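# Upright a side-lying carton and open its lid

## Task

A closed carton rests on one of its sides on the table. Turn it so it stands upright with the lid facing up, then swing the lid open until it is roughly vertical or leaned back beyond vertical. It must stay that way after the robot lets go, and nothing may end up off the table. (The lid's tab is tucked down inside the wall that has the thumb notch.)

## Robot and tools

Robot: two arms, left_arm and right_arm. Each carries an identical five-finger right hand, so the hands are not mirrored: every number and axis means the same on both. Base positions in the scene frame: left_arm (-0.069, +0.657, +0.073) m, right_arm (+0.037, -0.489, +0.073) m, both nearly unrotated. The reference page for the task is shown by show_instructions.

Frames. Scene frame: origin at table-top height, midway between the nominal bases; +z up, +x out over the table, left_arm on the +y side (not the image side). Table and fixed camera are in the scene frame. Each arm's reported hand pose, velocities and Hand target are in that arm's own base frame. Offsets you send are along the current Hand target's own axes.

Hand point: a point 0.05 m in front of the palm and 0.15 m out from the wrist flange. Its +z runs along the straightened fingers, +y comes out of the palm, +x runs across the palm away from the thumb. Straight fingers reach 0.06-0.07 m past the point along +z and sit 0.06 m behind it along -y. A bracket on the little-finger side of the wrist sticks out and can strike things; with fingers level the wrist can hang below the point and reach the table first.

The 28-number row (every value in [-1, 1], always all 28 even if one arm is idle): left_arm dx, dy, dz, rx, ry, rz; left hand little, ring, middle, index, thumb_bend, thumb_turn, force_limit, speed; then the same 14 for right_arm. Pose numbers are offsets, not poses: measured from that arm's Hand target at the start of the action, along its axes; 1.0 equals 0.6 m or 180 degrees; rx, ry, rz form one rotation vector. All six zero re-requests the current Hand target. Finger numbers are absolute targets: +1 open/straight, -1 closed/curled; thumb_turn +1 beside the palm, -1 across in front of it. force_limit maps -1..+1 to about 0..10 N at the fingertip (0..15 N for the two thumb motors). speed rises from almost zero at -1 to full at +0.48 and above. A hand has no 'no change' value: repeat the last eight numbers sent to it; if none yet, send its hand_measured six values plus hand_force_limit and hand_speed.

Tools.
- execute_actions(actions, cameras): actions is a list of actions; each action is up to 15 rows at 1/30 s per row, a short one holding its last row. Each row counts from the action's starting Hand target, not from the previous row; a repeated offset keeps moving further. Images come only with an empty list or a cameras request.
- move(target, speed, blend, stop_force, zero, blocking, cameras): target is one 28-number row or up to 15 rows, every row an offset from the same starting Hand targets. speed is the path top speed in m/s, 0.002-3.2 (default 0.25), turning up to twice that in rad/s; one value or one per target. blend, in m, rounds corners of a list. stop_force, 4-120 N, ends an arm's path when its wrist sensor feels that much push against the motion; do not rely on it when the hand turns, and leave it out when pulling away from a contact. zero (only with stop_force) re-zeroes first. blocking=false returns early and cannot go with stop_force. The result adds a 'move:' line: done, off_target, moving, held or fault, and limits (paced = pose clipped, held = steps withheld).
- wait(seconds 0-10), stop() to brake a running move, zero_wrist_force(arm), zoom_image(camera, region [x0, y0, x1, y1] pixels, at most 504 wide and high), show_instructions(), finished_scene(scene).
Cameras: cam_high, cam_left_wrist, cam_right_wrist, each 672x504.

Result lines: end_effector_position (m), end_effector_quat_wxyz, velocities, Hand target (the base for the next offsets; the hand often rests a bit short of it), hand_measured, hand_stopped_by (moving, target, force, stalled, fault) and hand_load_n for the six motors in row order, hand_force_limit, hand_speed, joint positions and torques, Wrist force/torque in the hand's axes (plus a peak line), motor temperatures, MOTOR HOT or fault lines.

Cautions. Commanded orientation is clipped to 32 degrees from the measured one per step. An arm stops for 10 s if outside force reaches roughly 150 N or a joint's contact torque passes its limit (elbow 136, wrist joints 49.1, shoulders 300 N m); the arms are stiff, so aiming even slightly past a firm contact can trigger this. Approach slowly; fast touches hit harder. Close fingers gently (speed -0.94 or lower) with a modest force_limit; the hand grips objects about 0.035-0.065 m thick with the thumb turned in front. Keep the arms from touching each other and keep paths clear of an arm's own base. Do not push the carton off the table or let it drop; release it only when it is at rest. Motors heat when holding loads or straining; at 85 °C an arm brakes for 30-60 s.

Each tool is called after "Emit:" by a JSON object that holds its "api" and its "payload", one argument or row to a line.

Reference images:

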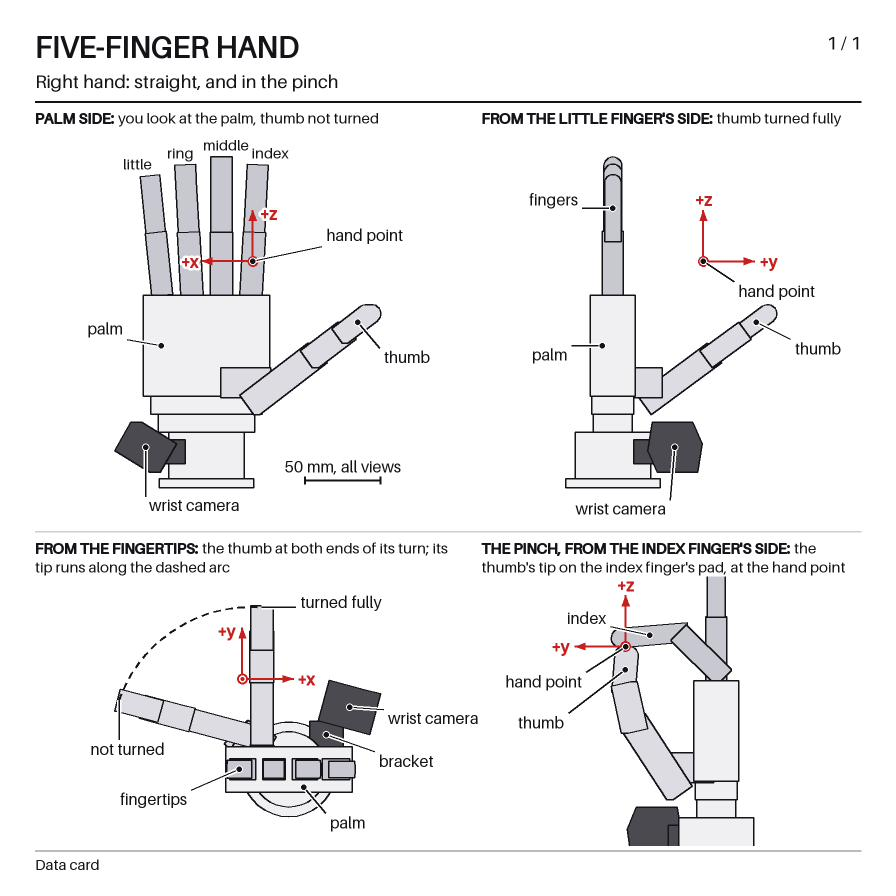

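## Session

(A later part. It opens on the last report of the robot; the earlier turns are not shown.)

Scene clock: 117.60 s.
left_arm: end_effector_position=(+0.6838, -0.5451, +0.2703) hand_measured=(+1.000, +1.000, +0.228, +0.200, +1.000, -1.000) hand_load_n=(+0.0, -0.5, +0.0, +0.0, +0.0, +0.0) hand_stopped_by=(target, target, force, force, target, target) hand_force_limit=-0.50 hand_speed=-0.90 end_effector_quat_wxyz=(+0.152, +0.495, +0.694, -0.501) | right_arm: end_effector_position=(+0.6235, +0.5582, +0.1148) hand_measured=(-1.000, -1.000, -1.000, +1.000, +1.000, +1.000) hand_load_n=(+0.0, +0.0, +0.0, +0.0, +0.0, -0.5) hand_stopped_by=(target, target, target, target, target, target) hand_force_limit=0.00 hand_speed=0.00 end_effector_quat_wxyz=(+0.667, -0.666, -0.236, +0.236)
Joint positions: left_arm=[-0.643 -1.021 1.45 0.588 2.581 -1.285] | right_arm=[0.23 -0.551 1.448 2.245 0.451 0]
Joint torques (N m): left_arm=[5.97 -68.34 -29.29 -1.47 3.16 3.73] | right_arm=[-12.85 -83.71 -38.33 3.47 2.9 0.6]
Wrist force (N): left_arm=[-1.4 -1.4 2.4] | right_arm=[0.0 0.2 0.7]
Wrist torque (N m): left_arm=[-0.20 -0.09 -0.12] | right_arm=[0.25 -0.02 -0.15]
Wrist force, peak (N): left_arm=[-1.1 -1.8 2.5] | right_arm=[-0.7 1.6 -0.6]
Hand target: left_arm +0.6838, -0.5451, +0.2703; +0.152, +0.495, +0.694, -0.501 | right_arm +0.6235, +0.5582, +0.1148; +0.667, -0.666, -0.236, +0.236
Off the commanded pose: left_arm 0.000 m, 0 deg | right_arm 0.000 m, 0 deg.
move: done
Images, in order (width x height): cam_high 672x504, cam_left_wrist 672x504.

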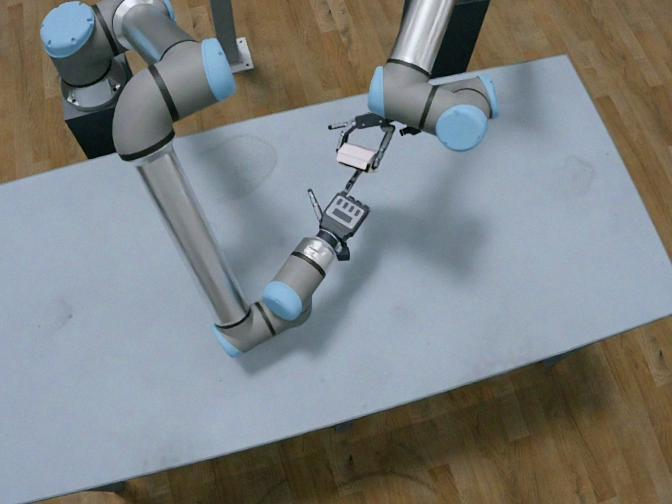

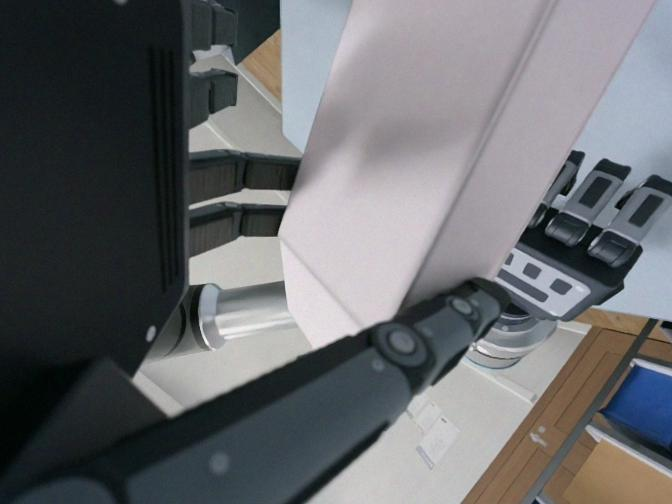

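Emit:
{"api": "move", "payload": {
  "target": [0,0,0,0,0,0,1,1,-0.1,-0.1,1,-1,-0.5,-0.9,0,0,0,0,0,0,-1,-1,-1,1,1,1,0,0],
  "cameras": ["cam_high","cam_left_wrist","cam_right_wrist"]
}}

Emit:
{"api": "zoom_image", "payload": {
  "camera": "cam_high",
  "region": [290, 90, 420, 220]
}}

Scene clock: 118.40 s.
left_arm: end_effector_position=(+0.6838, -0.5451, +0.2703) hand_measured=(+1.000, +1.000, +0.210, +0.174, +1.000, -1.000) hand_load_n=(+0.0, +0.0, +1.5, +3.0, +1.0, +0.5) hand_stopped_by=(target, target, force, force, target, target) hand_force_limit=-0.50 hand_speed=-0.90 end_effector_quat_wxyz=(+0.152, +0.495, +0.694, -0.501) | right_arm: end_effector_position=(+0.6235, +0.5582, +0.1148) hand_measured=(-1.000, -1.000, -1.000, +1.000, +1.000, +1.000) hand_load_n=(+0.0, +0.0, +0.0, +0.0, +0.0, +0.0) hand_stopped_by=(target, target, target, target, target, target) hand_force_limit=0.00 hand_speed=0.00 end_effector_quat_wxyz=(+0.667, -0.666, -0.236, +0.236)
Joint positions: left_arm=[-0.643 -1.021 1.45 0.588 2.581 -1.285] | right_arm=[0.23 -0.551 1.448 2.245 0.451 0]
Joint torques (N m): left_arm=[5.44 -70.59 -28.99 -0.87 2.96 3.55] | right_arm=[-12.25 -84.81 -38.32 3.11 2.65 0.85]
Wrist force (N): left_arm=[-1.2 -1.5 2.4] | right_arm=[-0.3 -0.2 0.4]
Wrist torque (N m): left_arm=[-0.20 -0.12 -0.12] | right_arm=[0.21 0.05 -0.19]
Wrist force, peak (N): left_arm=[-0.8 -1.7 2.5] | right_arm=[-0.4 0.0 0.8]
Hand target: left_arm +0.6838, -0.5451, +0.2703; +0.152, +0.495, +0.694, -0.501 | right_arm +0.6235, +0.5582, +0.1148; +0.667, -0.666, -0.236, +0.236
Off the commanded pose: left_arm 0.000 m, 0 deg | right_arm 0.000 m, 0 deg.
move: done

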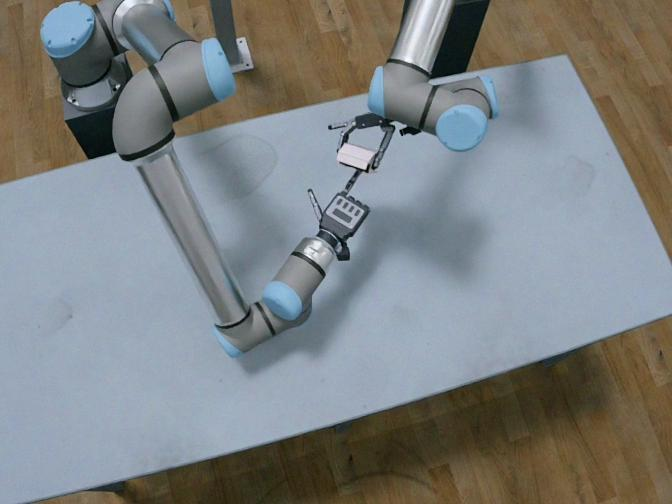

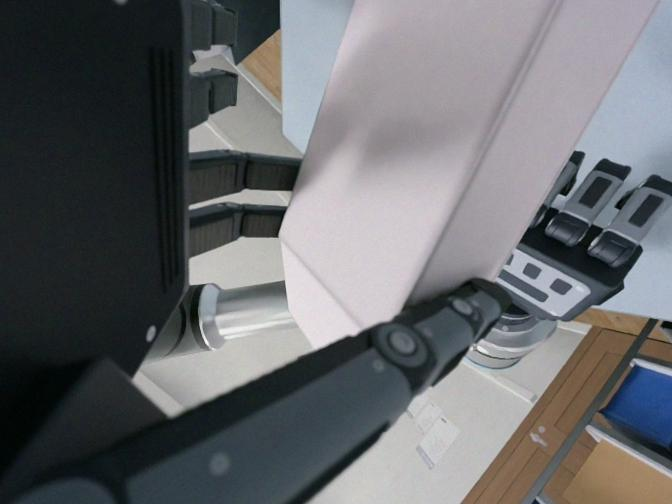

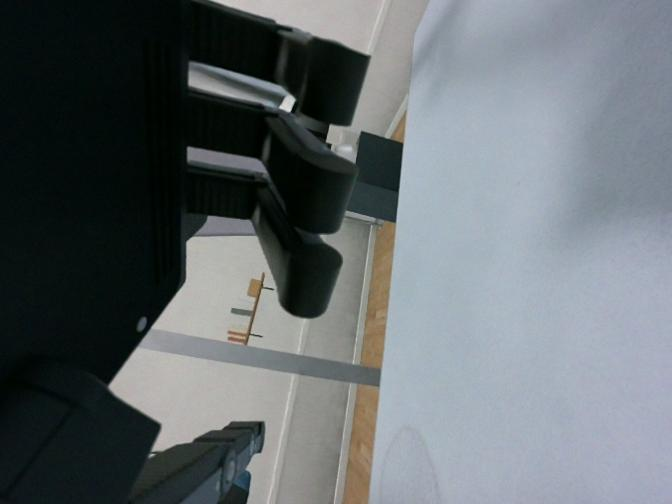

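Scaled by 3.877 from the camera's 672x504 image, which has a finer 960x720 frame.

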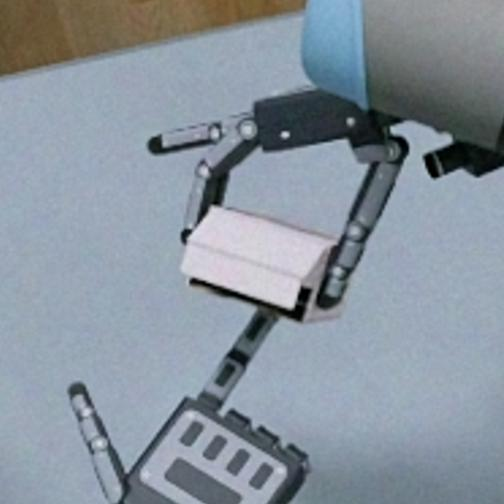

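Emit:
{"api": "move", "payload": {
  "target": [
    [0,0,0,0,0,0,1,1,-0.1,-0.1,1,-1,-0.5,-0.9,0,0,-0.24,0,0,0,-1,-1,-1,1,1,1,0,0],
    [0,0,0,0,-0.1244,0.1497,1,1,-0.1,-0.1,1,-1,-0.5,-0.9,0,-0.193,-0.267,0,0,0,-1,-1,-1,1,1,1,0,0]
  ],
  "speed": 0.15,
  "cameras": ["cam_high","cam_left_wrist","cam_right_wrist"]
}}

Emit:
{"api": "zoom_image", "payload": {
  "camera": "cam_high",
  "region": [290, 90, 420, 220]
}}

Scene clock: 123.80 s.
left_arm: end_effector_position=(+0.6838, -0.5450, +0.2703) hand_measured=(+1.000, +1.000, +0.210, +0.174, +1.000, -1.000) hand_load_n=(+0.0, +0.0, +2.0, +3.0, +0.5, +0.5) hand_stopped_by=(target, target, force, force, target, target) hand_force_limit=-0.50 hand_speed=-0.90 end_effector_quat_wxyz=(+0.395, +0.536, +0.517, -0.537) | right_arm: end_effector_position=(+0.7244, +0.4337, +0.2307) hand_measured=(-1.000, -1.000, -1.000, +1.000, +1.000, +1.000) hand_load_n=(+0.0, +0.0, +0.0, +0.0, +0.0, +0.0) hand_stopped_by=(target, target, target, target, target, target) hand_force_limit=0.00 hand_speed=0.00 end_effector_quat_wxyz=(+0.666, -0.666, -0.236, +0.236)
Joint positions: left_arm=[-0.63 -1.121 1.755 -0.387 2.669 -1.484] | right_arm=[0.077 -0.627 1.328 2.44 0.604 0]
Joint torques (N m): left_arm=[-17.04 -78.36 -43.08 -0.95 -2.14 3.45] | right_arm=[0.87 -87.07 -34.67 -1.23 0.57 -1.15]
Wrist force (N): left_arm=[-1.7 -0.7 2.9] | right_arm=[-0.4 -0.1 0.4]
Wrist torque (N m): left_arm=[-0.21 -0.07 -0.22] | right_arm=[0.24 0.06 -0.19]
Wrist force, peak (N): left_arm=[-2.0 -0.6 3.1] | right_arm=[0.0 -0.4 2.7]
Hand target: left_arm +0.6838, -0.5451, +0.2703; +0.395, +0.537, +0.517, -0.537 | right_arm +0.7244, +0.4338, +0.2306; +0.667, -0.666, -0.236, +0.236
Off the commanded pose: left_arm 0.000 m, 0 deg | right_arm 0.000 m, 0 deg.
move: done

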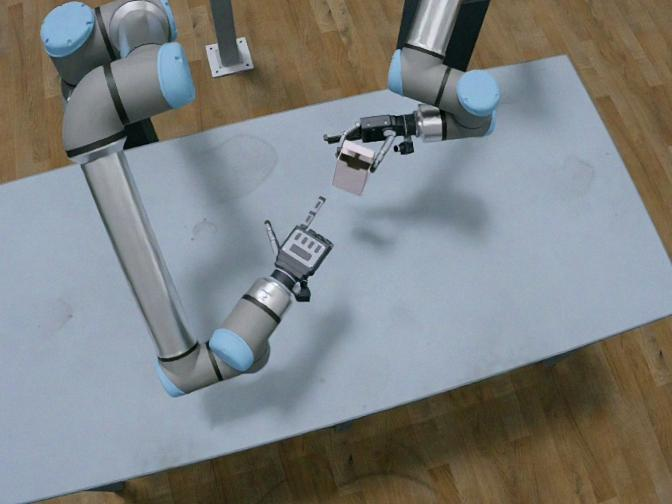

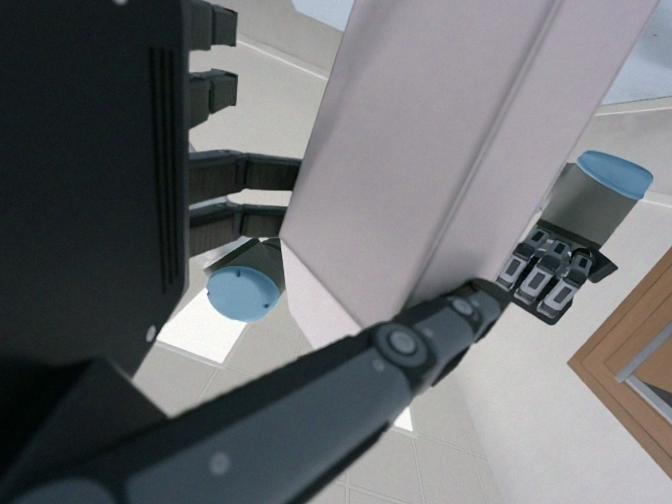

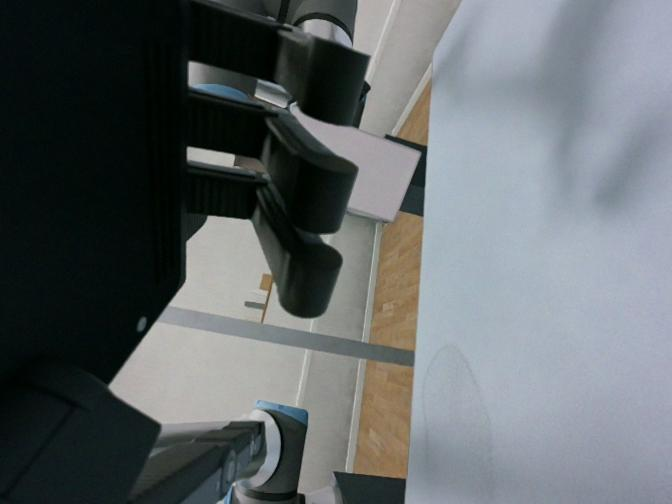

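Scaled by 3.877 from the camera's 672x504 image, which has a finer 960x720 frame.

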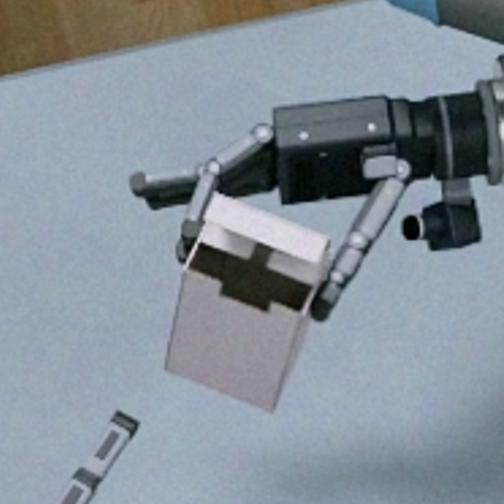

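Emit:
{"api": "move", "payload": {
  "target": [
    [0,0,0,0,0,0,1,1,-0.1,-0.1,1,-1,-0.5,-0.9,-0.007,0,0.24,0,0,0,-1,-1,-1,1,1,1,0,0],
    [0,0,0,0,0,0,1,1,-0.1,-0.1,1,-1,-0.5,-0.9,-0.007,-0.025,0.265,0,0,0,-1,-1,-1,1,1,1,0,0]
  ],
  "speed": 0.08,
  "stop_force": 6,
  "cameras": ["cam_high","cam_left_wrist","cam_right_wrist"]
}}

Emit:
{"api": "zoom_image", "payload": {
  "camera": "cam_high",
  "region": [290, 90, 420, 220]
}}

Scene clock: 127.57 s.
left_arm: end_effector_position=(+0.6838, -0.5451, +0.2703) hand_measured=(+1.000, +1.000, +0.210, +0.174, +1.000, -1.000) hand_load_n=(+0.0, +0.5, +2.0, +3.0, +1.0, +0.0) hand_stopped_by=(target, target, force, force, target, target) hand_force_limit=-0.50 hand_speed=-0.90 end_effector_quat_wxyz=(+0.395, +0.537, +0.517, -0.537) | right_arm: end_effector_position=(+0.6210, +0.5546, +0.2456) hand_measured=(-1.000, -1.000, -1.000, +1.000, +1.000, +1.000) hand_load_n=(+0.0, +0.0, +0.0, +0.0, -0.5, +0.0) hand_stopped_by=(target, target, target, target, target, target) hand_force_limit=0.00 hand_speed=0.00 end_effector_quat_wxyz=(+0.667, -0.666, -0.236, +0.236)
Joint positions: left_arm=[-0.63 -1.121 1.755 -0.387 2.669 -1.484] | right_arm=[0.227 -0.714 1.48 2.376 0.455 0]
Joint torques (N m): left_arm=[-18.2 -58.37 -42.36 2.07 -1.16 2.94] | right_arm=[-12.6 -81.25 -42.38 -1.38 2.55 -1.74]
Wrist force (N): left_arm=[-2.0 -0.7 3.1] | right_arm=[-0.3 0.0 0.6]
Wrist torque (N m): left_arm=[-0.22 -0.04 -0.26] | right_arm=[0.25 0.02 -0.19]
Wrist force, peak (N): left_arm=[-1.9 -1.4 3.2] | right_arm=[-0.3 0.3 1.4]
Hand target: left_arm +0.6838, -0.5451, +0.2703; +0.395, +0.537, +0.517, -0.537 | right_arm +0.6210, +0.5546, +0.2456; +0.667, -0.666, -0.236, +0.236
Off the commanded pose: left_arm 0.000 m, 0 deg | right_arm 0.000 m, 0 deg.
move: done

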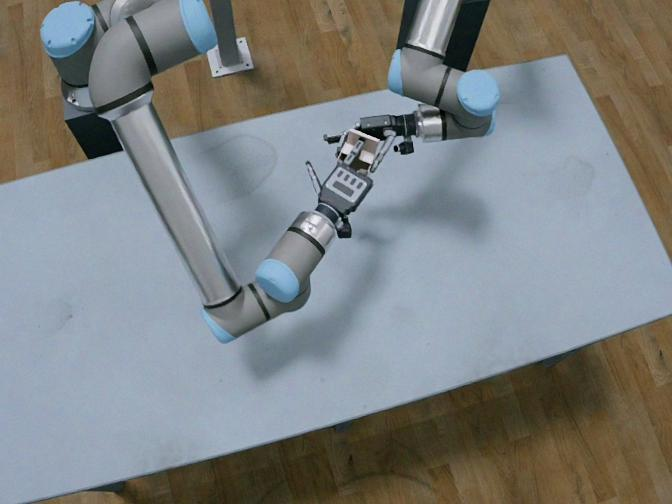

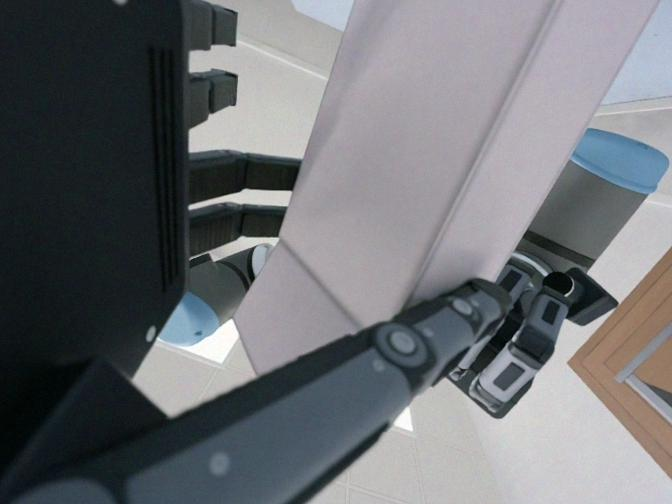

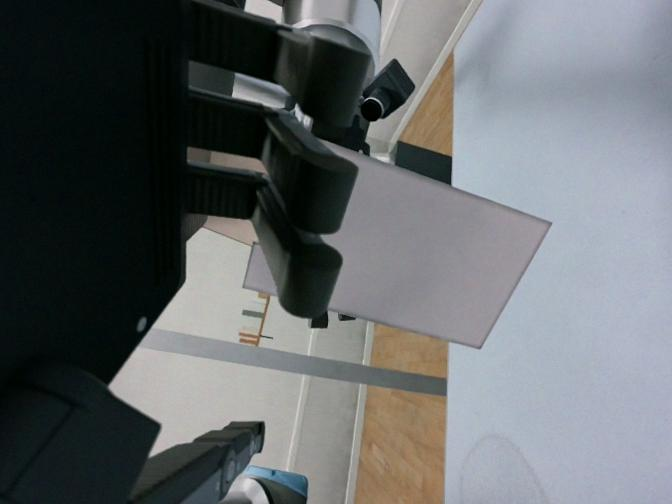

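Scaled by 3.877 from the camera's 672x504 image, which has a finer 960x720 frame.

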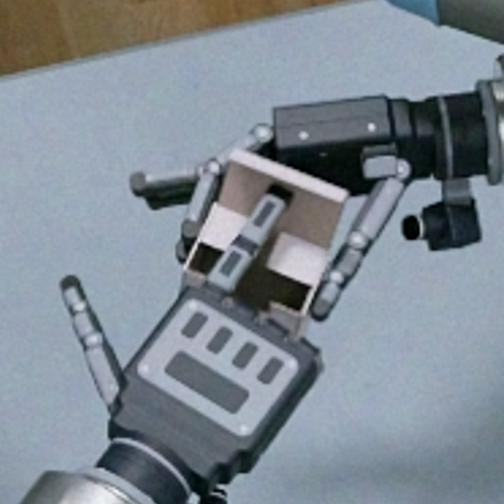

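Emit:
{"api": "move", "payload": {
  "target": [
    [0,0,0,0,0,0,1,1,-0.1,-0.1,1,-1,-0.5,-0.9,0,-0.027,0.025,0,0,0,-1,-1,-1,1,1,1,0,0],
    [0,0,0,0,0,0,1,1,-0.1,-0.1,1,-1,-0.5,-0.9,0,-0.035,0.055,0,0,0,-1,-1,-1,1,1,1,0,0]
  ],
  "speed": 0.06,
  "stop_force": 5,
  "cameras": ["cam_high","cam_left_wrist"]
}}

Emit:
{"api": "zoom_image", "payload": {
  "camera": "cam_high",
  "region": [290, 90, 420, 220]
}}

Scene clock: 129.70 s.
left_arm: end_effector_position=(+0.6838, -0.5451, +0.2703) hand_measured=(+1.000, +1.000, +0.210, +0.174, +1.000, -1.000) hand_load_n=(+0.0, +0.0, +1.0, +3.0, +0.5, +0.0) hand_stopped_by=(target, target, force, force, target, target) hand_force_limit=-0.50 hand_speed=-0.90 end_effector_quat_wxyz=(+0.395, +0.537, +0.517, -0.537) | right_arm: end_effector_position=(+0.6002, +0.5802, +0.2666) hand_measured=(-1.000, -1.000, -1.000, +1.000, +1.000, +1.000) hand_load_n=(+0.0, +0.0, +0.0, +0.0, +0.0, -0.5) hand_stopped_by=(target, target, target, target, target, target) hand_force_limit=0.00 hand_speed=0.00 end_effector_quat_wxyz=(+0.667, -0.666, -0.236, +0.236)
Joint positions: left_arm=[-0.63 -1.121 1.755 -0.387 2.669 -1.484] | right_arm=[0.261 -0.748 1.499 2.39 0.42 0]
Joint torques (N m): left_arm=[-14 -62.54 -41.31 1.9 -0.92 1.82] | right_arm=[-13.25 -78.2 -43.71 1.02 3.17 -2.18]
Wrist force (N): left_arm=[-1.6 -1.2 2.8] | right_arm=[-0.1 -0.6 0.6]
Wrist torque (N m): left_arm=[-0.29 -0.10 -0.25] | right_arm=[0.15 0.01 -0.19]
Wrist force, peak (N): left_arm=[-3.8 -2.0 1.3] | right_arm=[-0.7 2.1 -0.9]
Hand target: left_arm +0.6838, -0.5451, +0.2703; +0.395, +0.537, +0.517, -0.537 | right_arm +0.6002, +0.5802, +0.2666; +0.667, -0.666, -0.236, +0.236
Off the commanded pose: left_arm 0.000 m, 0 deg | right_arm 0.000 m, 0 deg.
move: done
Images, in order (width x height): cam_high 672x504, cam_left_wrist 672x504.

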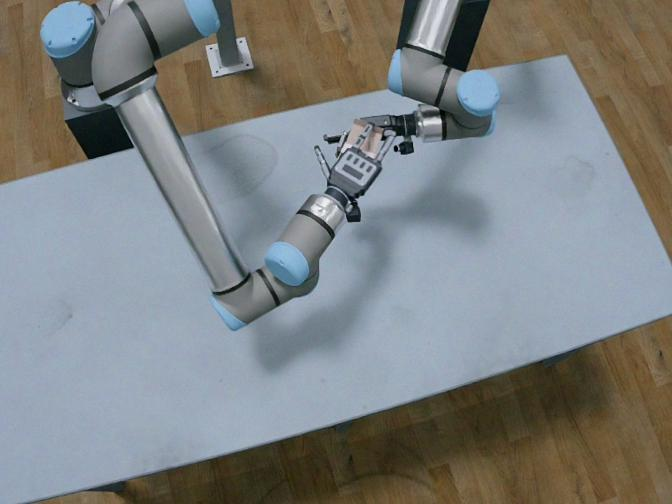

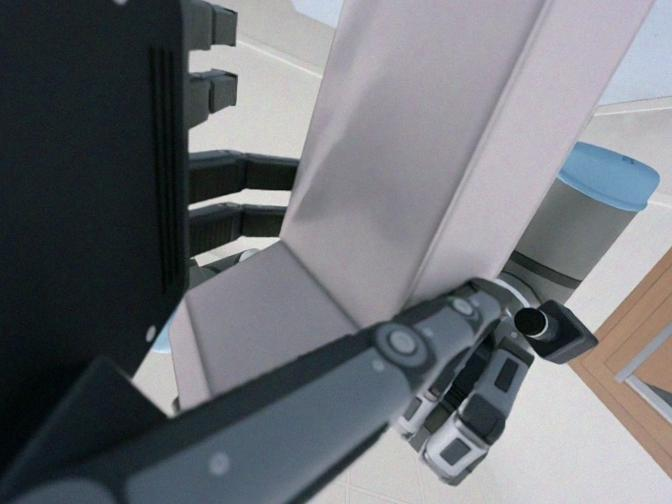

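Scaled by 3.877 from the camera's 672x504 image, which has a finer 960x720 frame.

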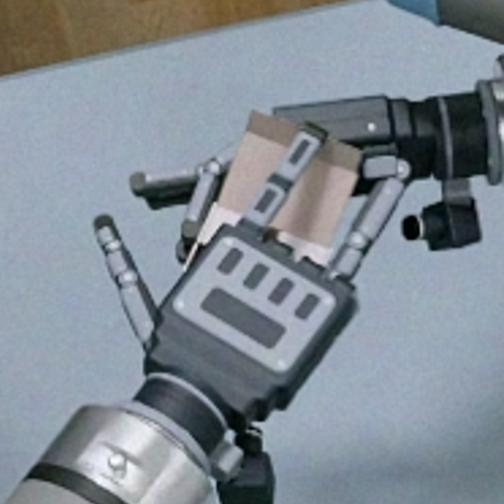

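Emit:
{"api": "move", "payload": {
  "target": [
    [0,0,0,0,0,0,1,1,-0.1,-0.1,1,-1,-0.5,-0.9,0,0,0.02,0,0,0,-1,-1,-1,1,1,1,0,0],
    [0,0,0,0,0,0,1,1,-0.1,-0.1,1,-1,-0.5,-0.9,0,-0.03,-0.2,0,0,0,-1,-1,-1,1,1,1,0,0]
  ],
  "speed": [0.05,0.15],
  "cameras": ["cam_high","cam_left_wrist","cam_right_wrist"]
}}

Emit:
{"api": "zoom_image", "payload": {
  "camera": "cam_high",
  "region": [290, 90, 420, 220]
}}

Scene clock: 131.90 s.
left_arm: end_effector_position=(+0.6838, -0.5451, +0.2703) hand_measured=(+1.000, +1.000, +0.210, +0.174, +1.000, -1.000) hand_load_n=(+0.0, +0.0, +1.0, +3.5, +0.5, +0.0) hand_stopped_by=(target, target, force, force, target, target) hand_force_limit=-0.50 hand_speed=-0.90 end_effector_quat_wxyz=(+0.395, +0.537, +0.517, -0.537) | right_arm: end_effector_position=(+0.6758, +0.4870, +0.2844) hand_measured=(-1.000, -1.000, -1.000, +1.000, +1.000, +1.000) hand_load_n=(+0.0, +0.0, +0.0, +0.0, +0.0, +0.0) hand_stopped_by=(target, target, target, target, target, target) hand_force_limit=0.00 hand_speed=0.00 end_effector_quat_wxyz=(+0.667, -0.666, -0.236, +0.236)
Joint positions: left_arm=[-0.63 -1.121 1.755 -0.387 2.669 -1.484] | right_arm=[0.141 -0.724 1.41 2.456 0.541 0]
Joint torques (N m): left_arm=[-14.88 -62.81 -40.22 2.03 -0.22 1.41] | right_arm=[10.2 -123.7 -25.4 -1.36 -2.89 -0.43]
Wrist force (N): left_arm=[-1.7 -0.8 3.0] | right_arm=[-0.6 0.4 0.4]
Wrist torque (N m): left_arm=[-0.25 -0.09 -0.25] | right_arm=[0.32 0.08 -0.20]
Wrist force, peak (N): left_arm=[-2.2 -1.2 3.0] | right_arm=[-0.4 0.2 2.6]
Hand target: left_arm +0.6838, -0.5451, +0.2703; +0.395, +0.537, +0.517, -0.537 | right_arm +0.6758, +0.4870, +0.2846; +0.667, -0.666, -0.236, +0.236
Off the commanded pose: left_arm 0.000 m, 0 deg | right_arm 0.000 m, 0 deg.
move: done

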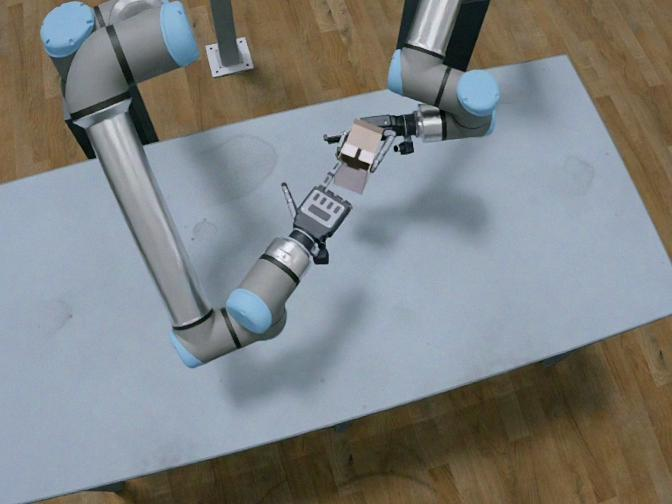

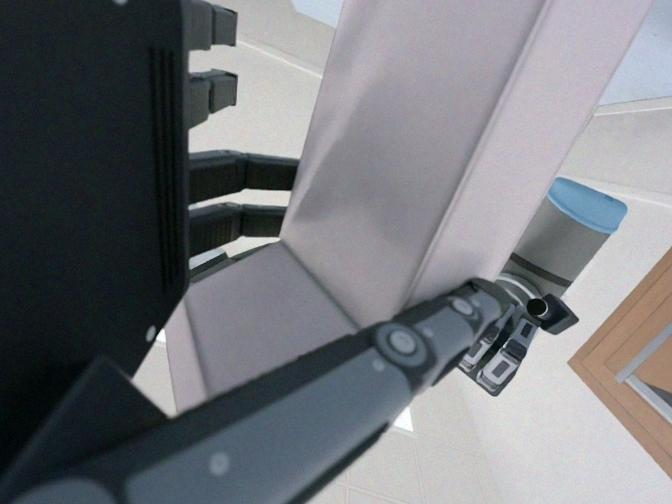

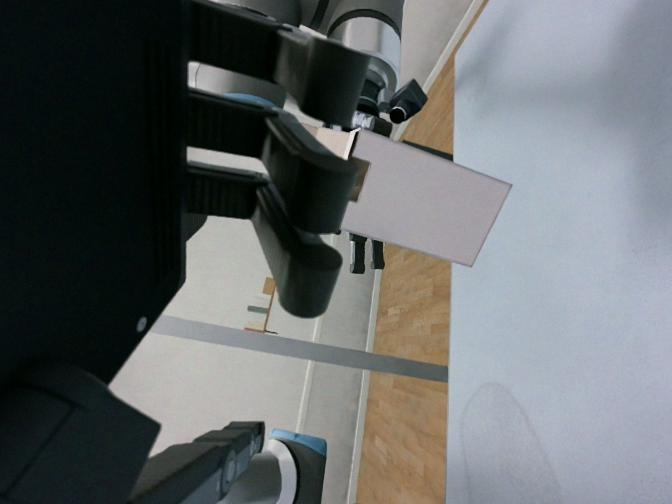

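Scaled by 3.877 from the camera's 672x504 image, which has a finer 960x720 frame.

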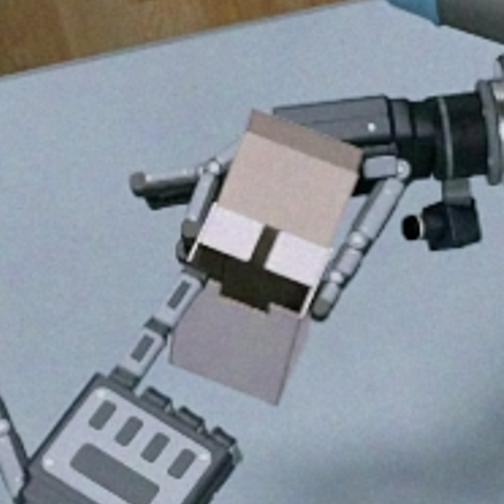

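Emit:
{"api": "move", "payload": {
  "target": [0.3119,0.0424,0.0352,0,0,0,1,1,-0.1,-0.1,1,-1,-0.5,-0.9,0,-0.1,-0.3,0,0,0,-1,-1,-1,1,1,1,0,0],
  "speed": 0.15,
  "cameras": ["cam_high"]
}}

Emit:
{"api": "move", "payload": {
  "target": [0.082,0.0112,0.0093,0,0,0,1,1,-0.1,-0.1,1,-1,-0.5,-0.9,0,0,0,0,0,0,-1,-1,-1,1,1,1,0,0],
  "speed": 0.02,
  "stop_force": 4,
  "cameras": ["cam_high","cam_left_wrist","cam_right_wrist"]
}}

Emit:
{"api": "zoom_image", "payload": {
  "camera": "cam_high",
  "region": [290, 110, 420, 240]
}}

Scene clock: 134.57 s.
left_arm: end_effector_position=(+0.6840, -0.5451, +0.0801) hand_measured=(+1.000, +1.000, +0.210, +0.174, +1.000, -1.000) hand_load_n=(+0.0, +0.0, +1.0, +3.0, +0.5, +0.0) hand_stopped_by=(target, target, force, force, target, target) hand_force_limit=-0.50 hand_speed=-0.90 end_effector_quat_wxyz=(+0.395, +0.537, +0.517, -0.537) | right_arm: end_effector_position=(+0.7892, +0.3472, +0.3444) hand_measured=(-1.000, -1.000, -1.000, +1.000, +1.000, +1.000) hand_load_n=(+0.0, +0.0, +0.0, +0.0, +0.0, +0.0) hand_stopped_by=(target, target, target, target, target, target) hand_force_limit=0.00 hand_speed=0.00 end_effector_quat_wxyz=(+0.667, -0.666, -0.236, +0.236)
Joint positions: left_arm=[-0.63 -0.897 1.82 -0.676 2.67 -1.484] | right_arm=[-0.015 -0.672 1.18 2.635 0.697 0]
Joint torques (N m): left_arm=[3.88 -94.33 -34.08 3.5 1.36 -2.51] | right_arm=[8.78 -130.8 -28.99 -1.07 -2.93 0.06]
Wrist force (N): left_arm=[-1.9 -0.8 3.1] | right_arm=[-0.3 -0.3 0.5]
Wrist torque (N m): left_arm=[-0.25 -0.04 -0.14] | right_arm=[0.19 0.02 -0.19]
Wrist force, peak (N): left_arm=[-3.3 -1.4 3.1] | right_arm=[-0.5 1.4 2.5]
Hand target: left_arm +0.6840, -0.5452, +0.0802; +0.395, +0.537, +0.517, -0.537 | right_arm +0.7892, +0.3472, +0.3445; +0.667, -0.666, -0.236, +0.236
Off the commanded pose: left_arm 0.000 m, 0 deg | right_arm 0.000 m, 0 deg.
move: done
Images, in order (width x height): cam_high 672x504.

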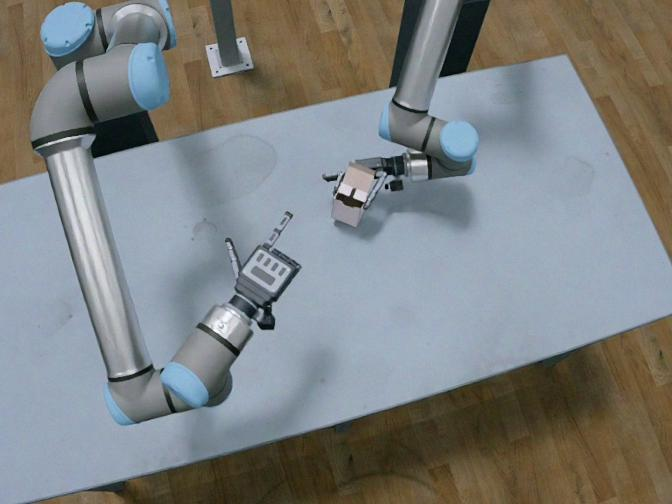

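Scene clock: 137.20 s.
left_arm: end_effector_position=(+0.6841, -0.5451, +0.0497) hand_measured=(+1.000, +1.000, +0.210, +0.174, +1.000, -1.000) hand_load_n=(+0.0, +0.0, +0.5, +3.5, +1.0, -0.5) hand_stopped_by=(target, target, force, force, target, target) hand_force_limit=-0.50 hand_speed=-0.90 end_effector_quat_wxyz=(+0.395, +0.537, +0.517, -0.537) | right_arm: end_effector_position=(+0.7892, +0.3472, +0.3445) hand_measured=(-1.000, -1.000, -1.000, +1.000, +1.000, +1.000) hand_load_n=(+0.0, +0.0, +0.0, +0.0, +0.0, +0.0) hand_stopped_by=(target, target, target, target, target, target) hand_force_limit=0.00 hand_speed=0.00 end_effector_quat_wxyz=(+0.667, -0.666, -0.236, +0.236)
Joint positions: left_arm=[-0.63 -0.855 1.821 -0.718 2.67 -1.484] | right_arm=[-0.015 -0.673 1.18 2.635 0.697 0]
Joint torques (N m): left_arm=[-9.12 -104.05 -16.64 3.29 -1.18 1.61] | right_arm=[10.95 -131.01 -28.24 2.72 -2.64 -1.07]
Wrist force (N): left_arm=[-1.6 -1.0 2.6] | right_arm=[-0.4 0.0 0.6]
Wrist torque (N m): left_arm=[-0.25 -0.09 -0.12] | right_arm=[0.24 0.04 -0.18]
Wrist force, peak (N): left_arm=[-7.2 -3.1 3.3] | right_arm=[-1.1 -0.2 0.7]
Hand target: left_arm +0.6841, -0.5451, +0.0497; +0.395, +0.537, +0.517, -0.537 (not the last commanded pose) | right_arm +0.7892, +0.3472, +0.3445; +0.667, -0.666, -0.236, +0.236
Off the commanded pose: left_arm 0.019 m, 0 deg | right_arm 0.000 m, 0 deg.
move: contact (left_arm)

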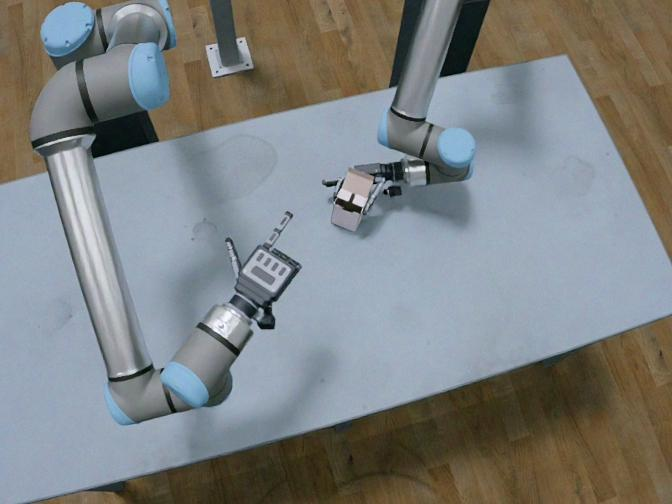

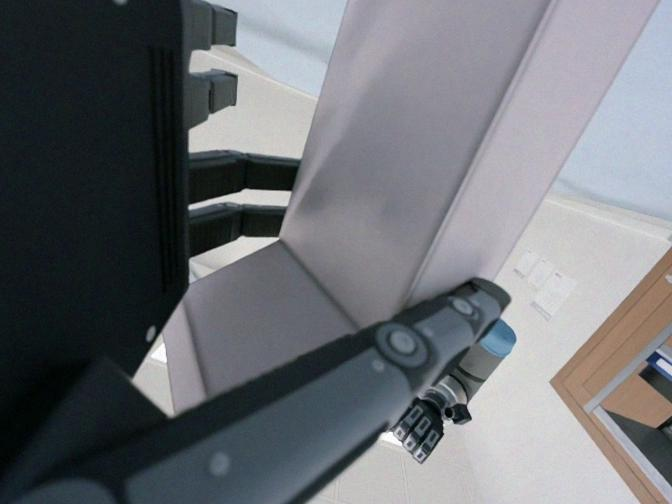

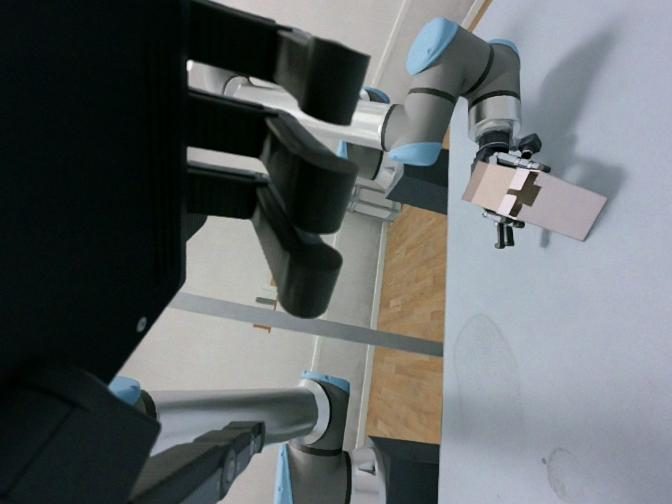

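Scaled by 3.877 from the camera's 672x504 image, which has a finer 960x720 frame.

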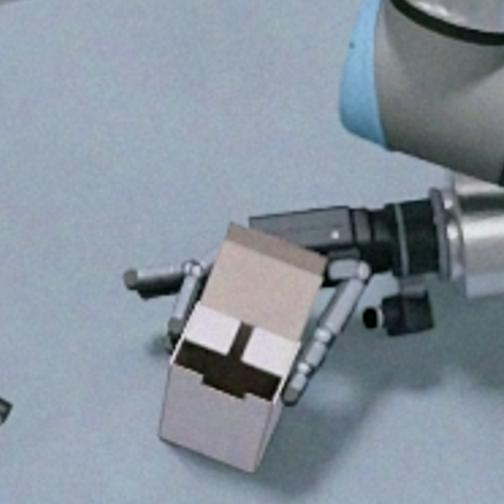

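Emit:
{"api": "zoom_image", "payload": {
  "camera": "cam_right_wrist",
  "region": [440, 110, 640, 270]
}}

Scaled by 2.520 from the camera's 672x504 image, which has a finer 960x720 frame.

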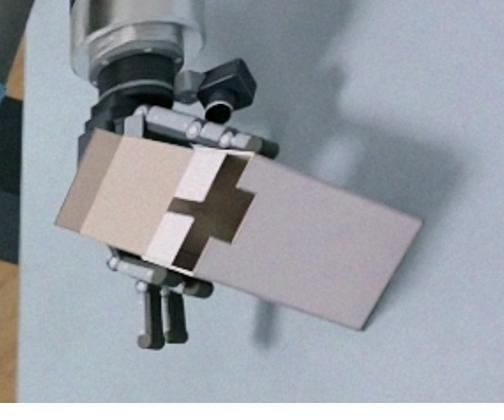

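Emit:
{"api": "move", "payload": {
  "target": [0,0,0,0,0,0,1,1,0.5,0.5,1,-1,-0.5,-0.85,0,0,0,0,0,0,-1,-1,-1,1,1,1,0,0],
  "cameras": ["cam_high","cam_left_wrist","cam_right_wrist"]
}}

Emit:
{"api": "zoom_image", "payload": {
  "camera": "cam_right_wrist",
  "region": [440, 110, 640, 270]
}}

Emit:
{"api": "zoom_image", "payload": {
  "camera": "cam_high",
  "region": [290, 110, 420, 240]
}}

Scene clock: 138.87 s.
left_arm: end_effector_position=(+0.6841, -0.5451, +0.0497) hand_measured=(+1.000, +1.000, +0.500, +0.500, +1.000, -1.000) hand_load_n=(+0.0, +0.0, +0.0, +0.0, +0.0, +0.0) hand_stopped_by=(target, target, target, target, target, target) hand_force_limit=-0.50 hand_speed=-0.85 end_effector_quat_wxyz=(+0.395, +0.537, +0.517, -0.537) | right_arm: end_effector_position=(+0.7892, +0.3472, +0.3445) hand_measured=(-1.000, -1.000, -1.000, +1.000, +1.000, +1.000) hand_load_n=(+0.0, +0.0, +0.0, +0.0, +0.0, +0.0) hand_stopped_by=(target, target, target, target, target, target) hand_force_limit=0.00 hand_speed=0.00 end_effector_quat_wxyz=(+0.667, -0.666, -0.236, +0.236)
Joint positions: left_arm=[-0.63 -0.855 1.821 -0.718 2.67 -1.484] | right_arm=[-0.015 -0.673 1.18 2.635 0.697 0]
Joint torques (N m): left_arm=[-7.52 -101.27 -18.25 2.75 -1.12 -1.32] | right_arm=[10.39 -132.46 -28.95 2.92 -2.7 -1.23]
Wrist force (N): left_arm=[-1.8 -1.3 2.8] | right_arm=[-0.2 0.0 0.5]
Wrist torque (N m): left_arm=[-0.31 -0.07 -0.15] | right_arm=[0.24 0.01 -0.17]
Wrist force, peak (N): left_arm=[-1.9 -1.1 3.1] | right_arm=[-0.8 0.5 1.2]
Hand target: left_arm +0.6841, -0.5451, +0.0497; +0.395, +0.537, +0.517, -0.537 | right_arm +0.7892, +0.3472, +0.3445; +0.667, -0.666, -0.236, +0.236
Off the commanded pose: left_arm 0.000 m, 0 deg | right_arm 0.000 m, 0 deg.
move: done

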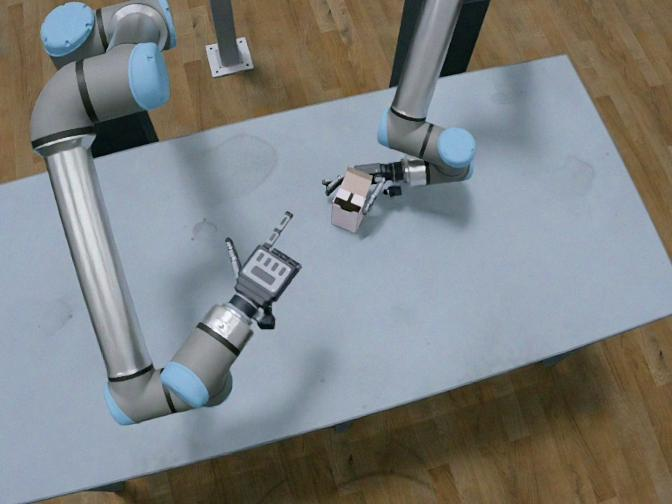

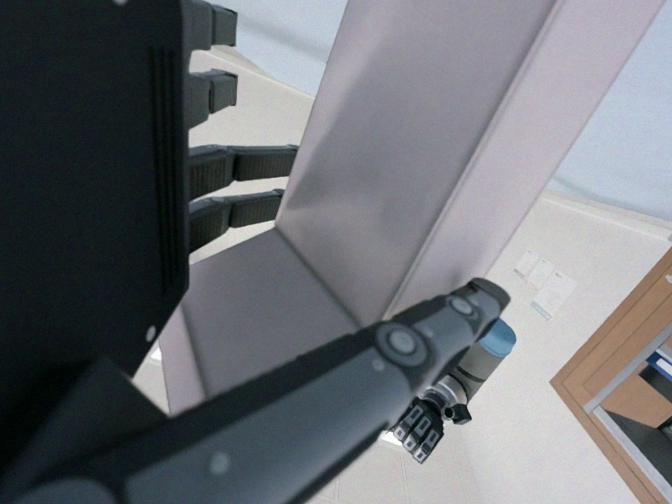

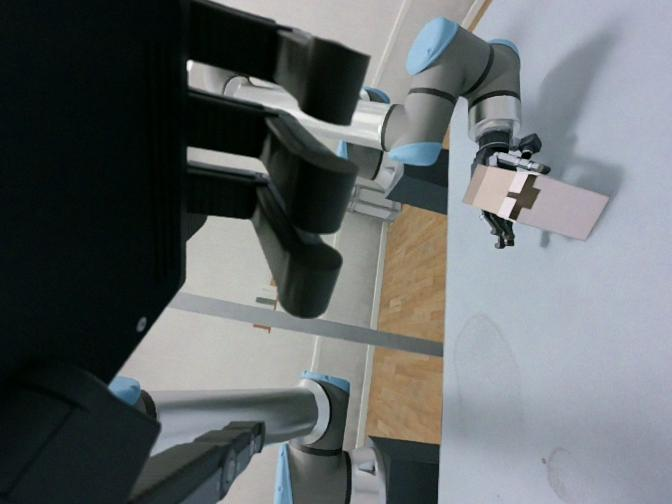

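Scaled by 2.520 from the camera's 672x504 image, which has a finer 960x720 frame.

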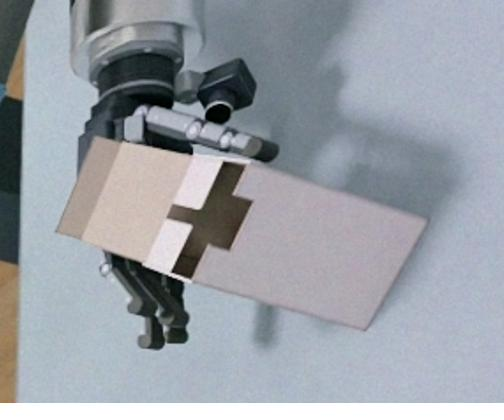

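Scaled by 3.877 from the camera's 672x504 image, which has a finer 960x720 frame.

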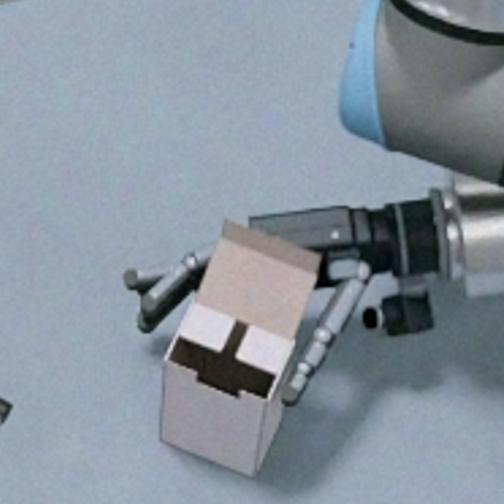

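Emit:
{"api": "move", "payload": {
  "target": [
    [0,0,0,0,0,0,1,1,1,1,1,-1,-0.5,-0.5,0,0,0,0,0,0,-1,-1,-1,1,1,1,0,0],
    [0,0.0085,-0.0103,0,0,0,1,1,1,1,1,-1,-0.5,-0.5,0,0,0,0,0,0,-1,-1,-1,1,1,1,0,0],
    [0,-0.184,-0.1703,0,0,0,1,1,1,1,1,-1,-0.5,-0.5,0,0,0,0,0,0,-1,-1,-1,1,1,1,0,0]
  ],
  "speed": 0.1,
  "blend": [0,0.002,0],
  "cameras": ["cam_high","cam_left_wrist","cam_right_wrist"]
}}

Emit:
{"api": "zoom_image", "payload": {
  "camera": "cam_right_wrist",
  "region": [440, 110, 640, 270]
}}

Emit:
{"api": "zoom_image", "payload": {
  "camera": "cam_high",
  "region": [290, 110, 420, 240]
}}

Scene clock: 141.83 s.
left_arm: end_effector_position=(+0.5932, -0.4281, +0.0759) hand_measured=(+1.000, +1.000, +1.000, +1.000, +1.000, -1.000) hand_load_n=(+0.0, +0.0, +0.0, +0.0, +0.0, +0.0) hand_stopped_by=(target, target, target, target, target, target) hand_force_limit=-0.50 hand_speed=-0.50 end_effector_quat_wxyz=(+0.395, +0.537, +0.517, -0.537) | right_arm: end_effector_position=(+0.7892, +0.3472, +0.3445) hand_measured=(-1.000, -1.000, -1.000, +1.000, +1.000, +1.000) hand_load_n=(+0.0, +0.0, +0.0, +0.0, +0.0, +0.0) hand_stopped_by=(target, target, target, target, target, target) hand_force_limit=0.00 hand_speed=0.00 end_effector_quat_wxyz=(+0.667, -0.666, -0.236, +0.236)
Joint positions: left_arm=[-0.557 -1.007 2.073 -0.778 2.74 -1.438] | right_arm=[-0.015 -0.673 1.18 2.635 0.697 0]
Joint torques (N m): left_arm=[-18.29 -55.58 -27.82 1.8 -2.52 -2.79] | right_arm=[10.37 -128.51 -28.59 2.96 -2.47 -1.09]
Wrist force (N): left_arm=[-1.9 -0.8 2.6] | right_arm=[-0.8 -0.1 0.6]
Wrist torque (N m): left_arm=[-0.21 -0.06 -0.28] | right_arm=[0.22 0.10 -0.20]
Wrist force, peak (N): left_arm=[-1.6 -1.8 4.3] | right_arm=[-0.6 0.3 1.1]
Hand target: left_arm +0.5931, -0.4282, +0.0757; +0.395, +0.537, +0.517, -0.537 | right_arm +0.7892, +0.3472, +0.3445; +0.667, -0.666, -0.236, +0.236
Off the commanded pose: left_arm 0.000 m, 0 deg | right_arm 0.000 m, 0 deg.
move: done

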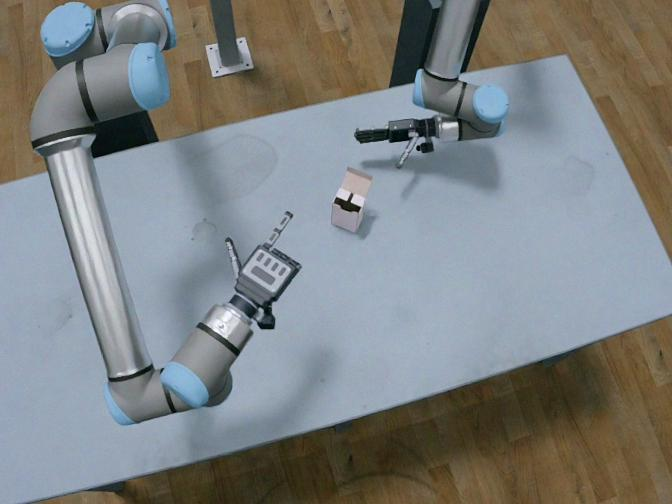

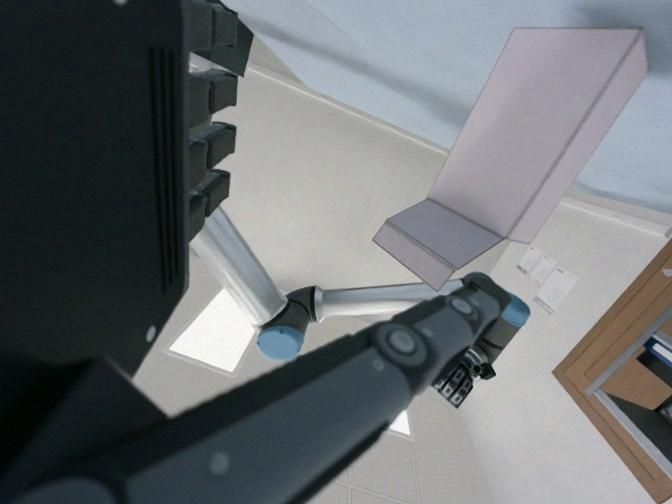

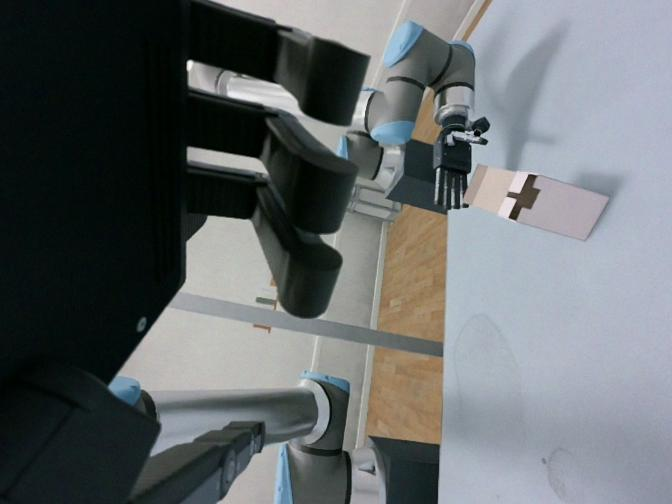

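Scaled by 2.520 from the camera's 672x504 image, which has a finer 960x720 frame.

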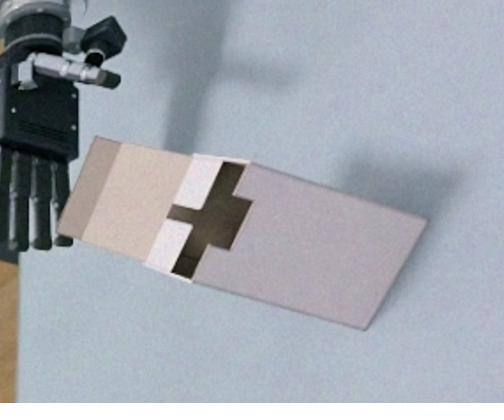

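Scaled by 3.877 from the camera's 672x504 image, which has a finer 960x720 frame.

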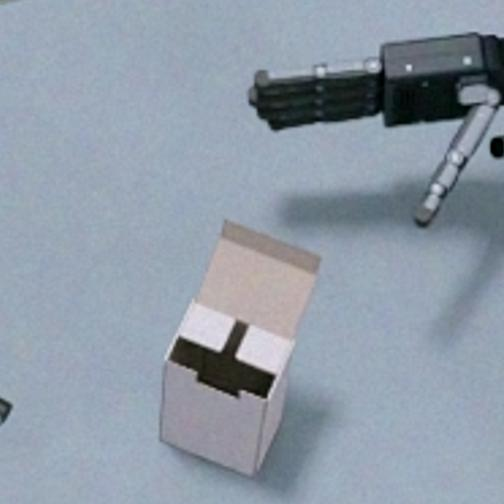

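Emit:
{"api": "zoom_image", "payload": {
  "camera": "cam_left_wrist",
  "region": [350, 0, 672, 310]
}}

Scaled by 1.565 from the camera's 672x504 image, which has a finer 960x720 frame.

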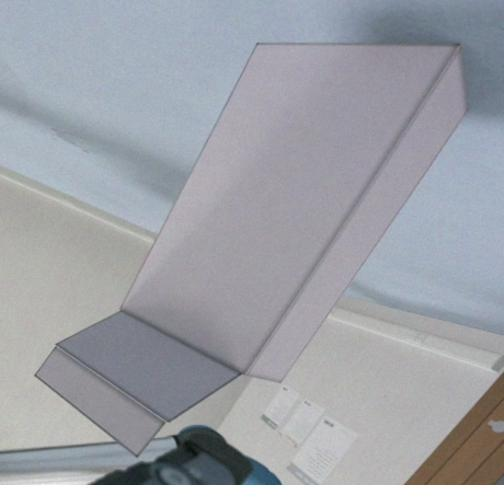

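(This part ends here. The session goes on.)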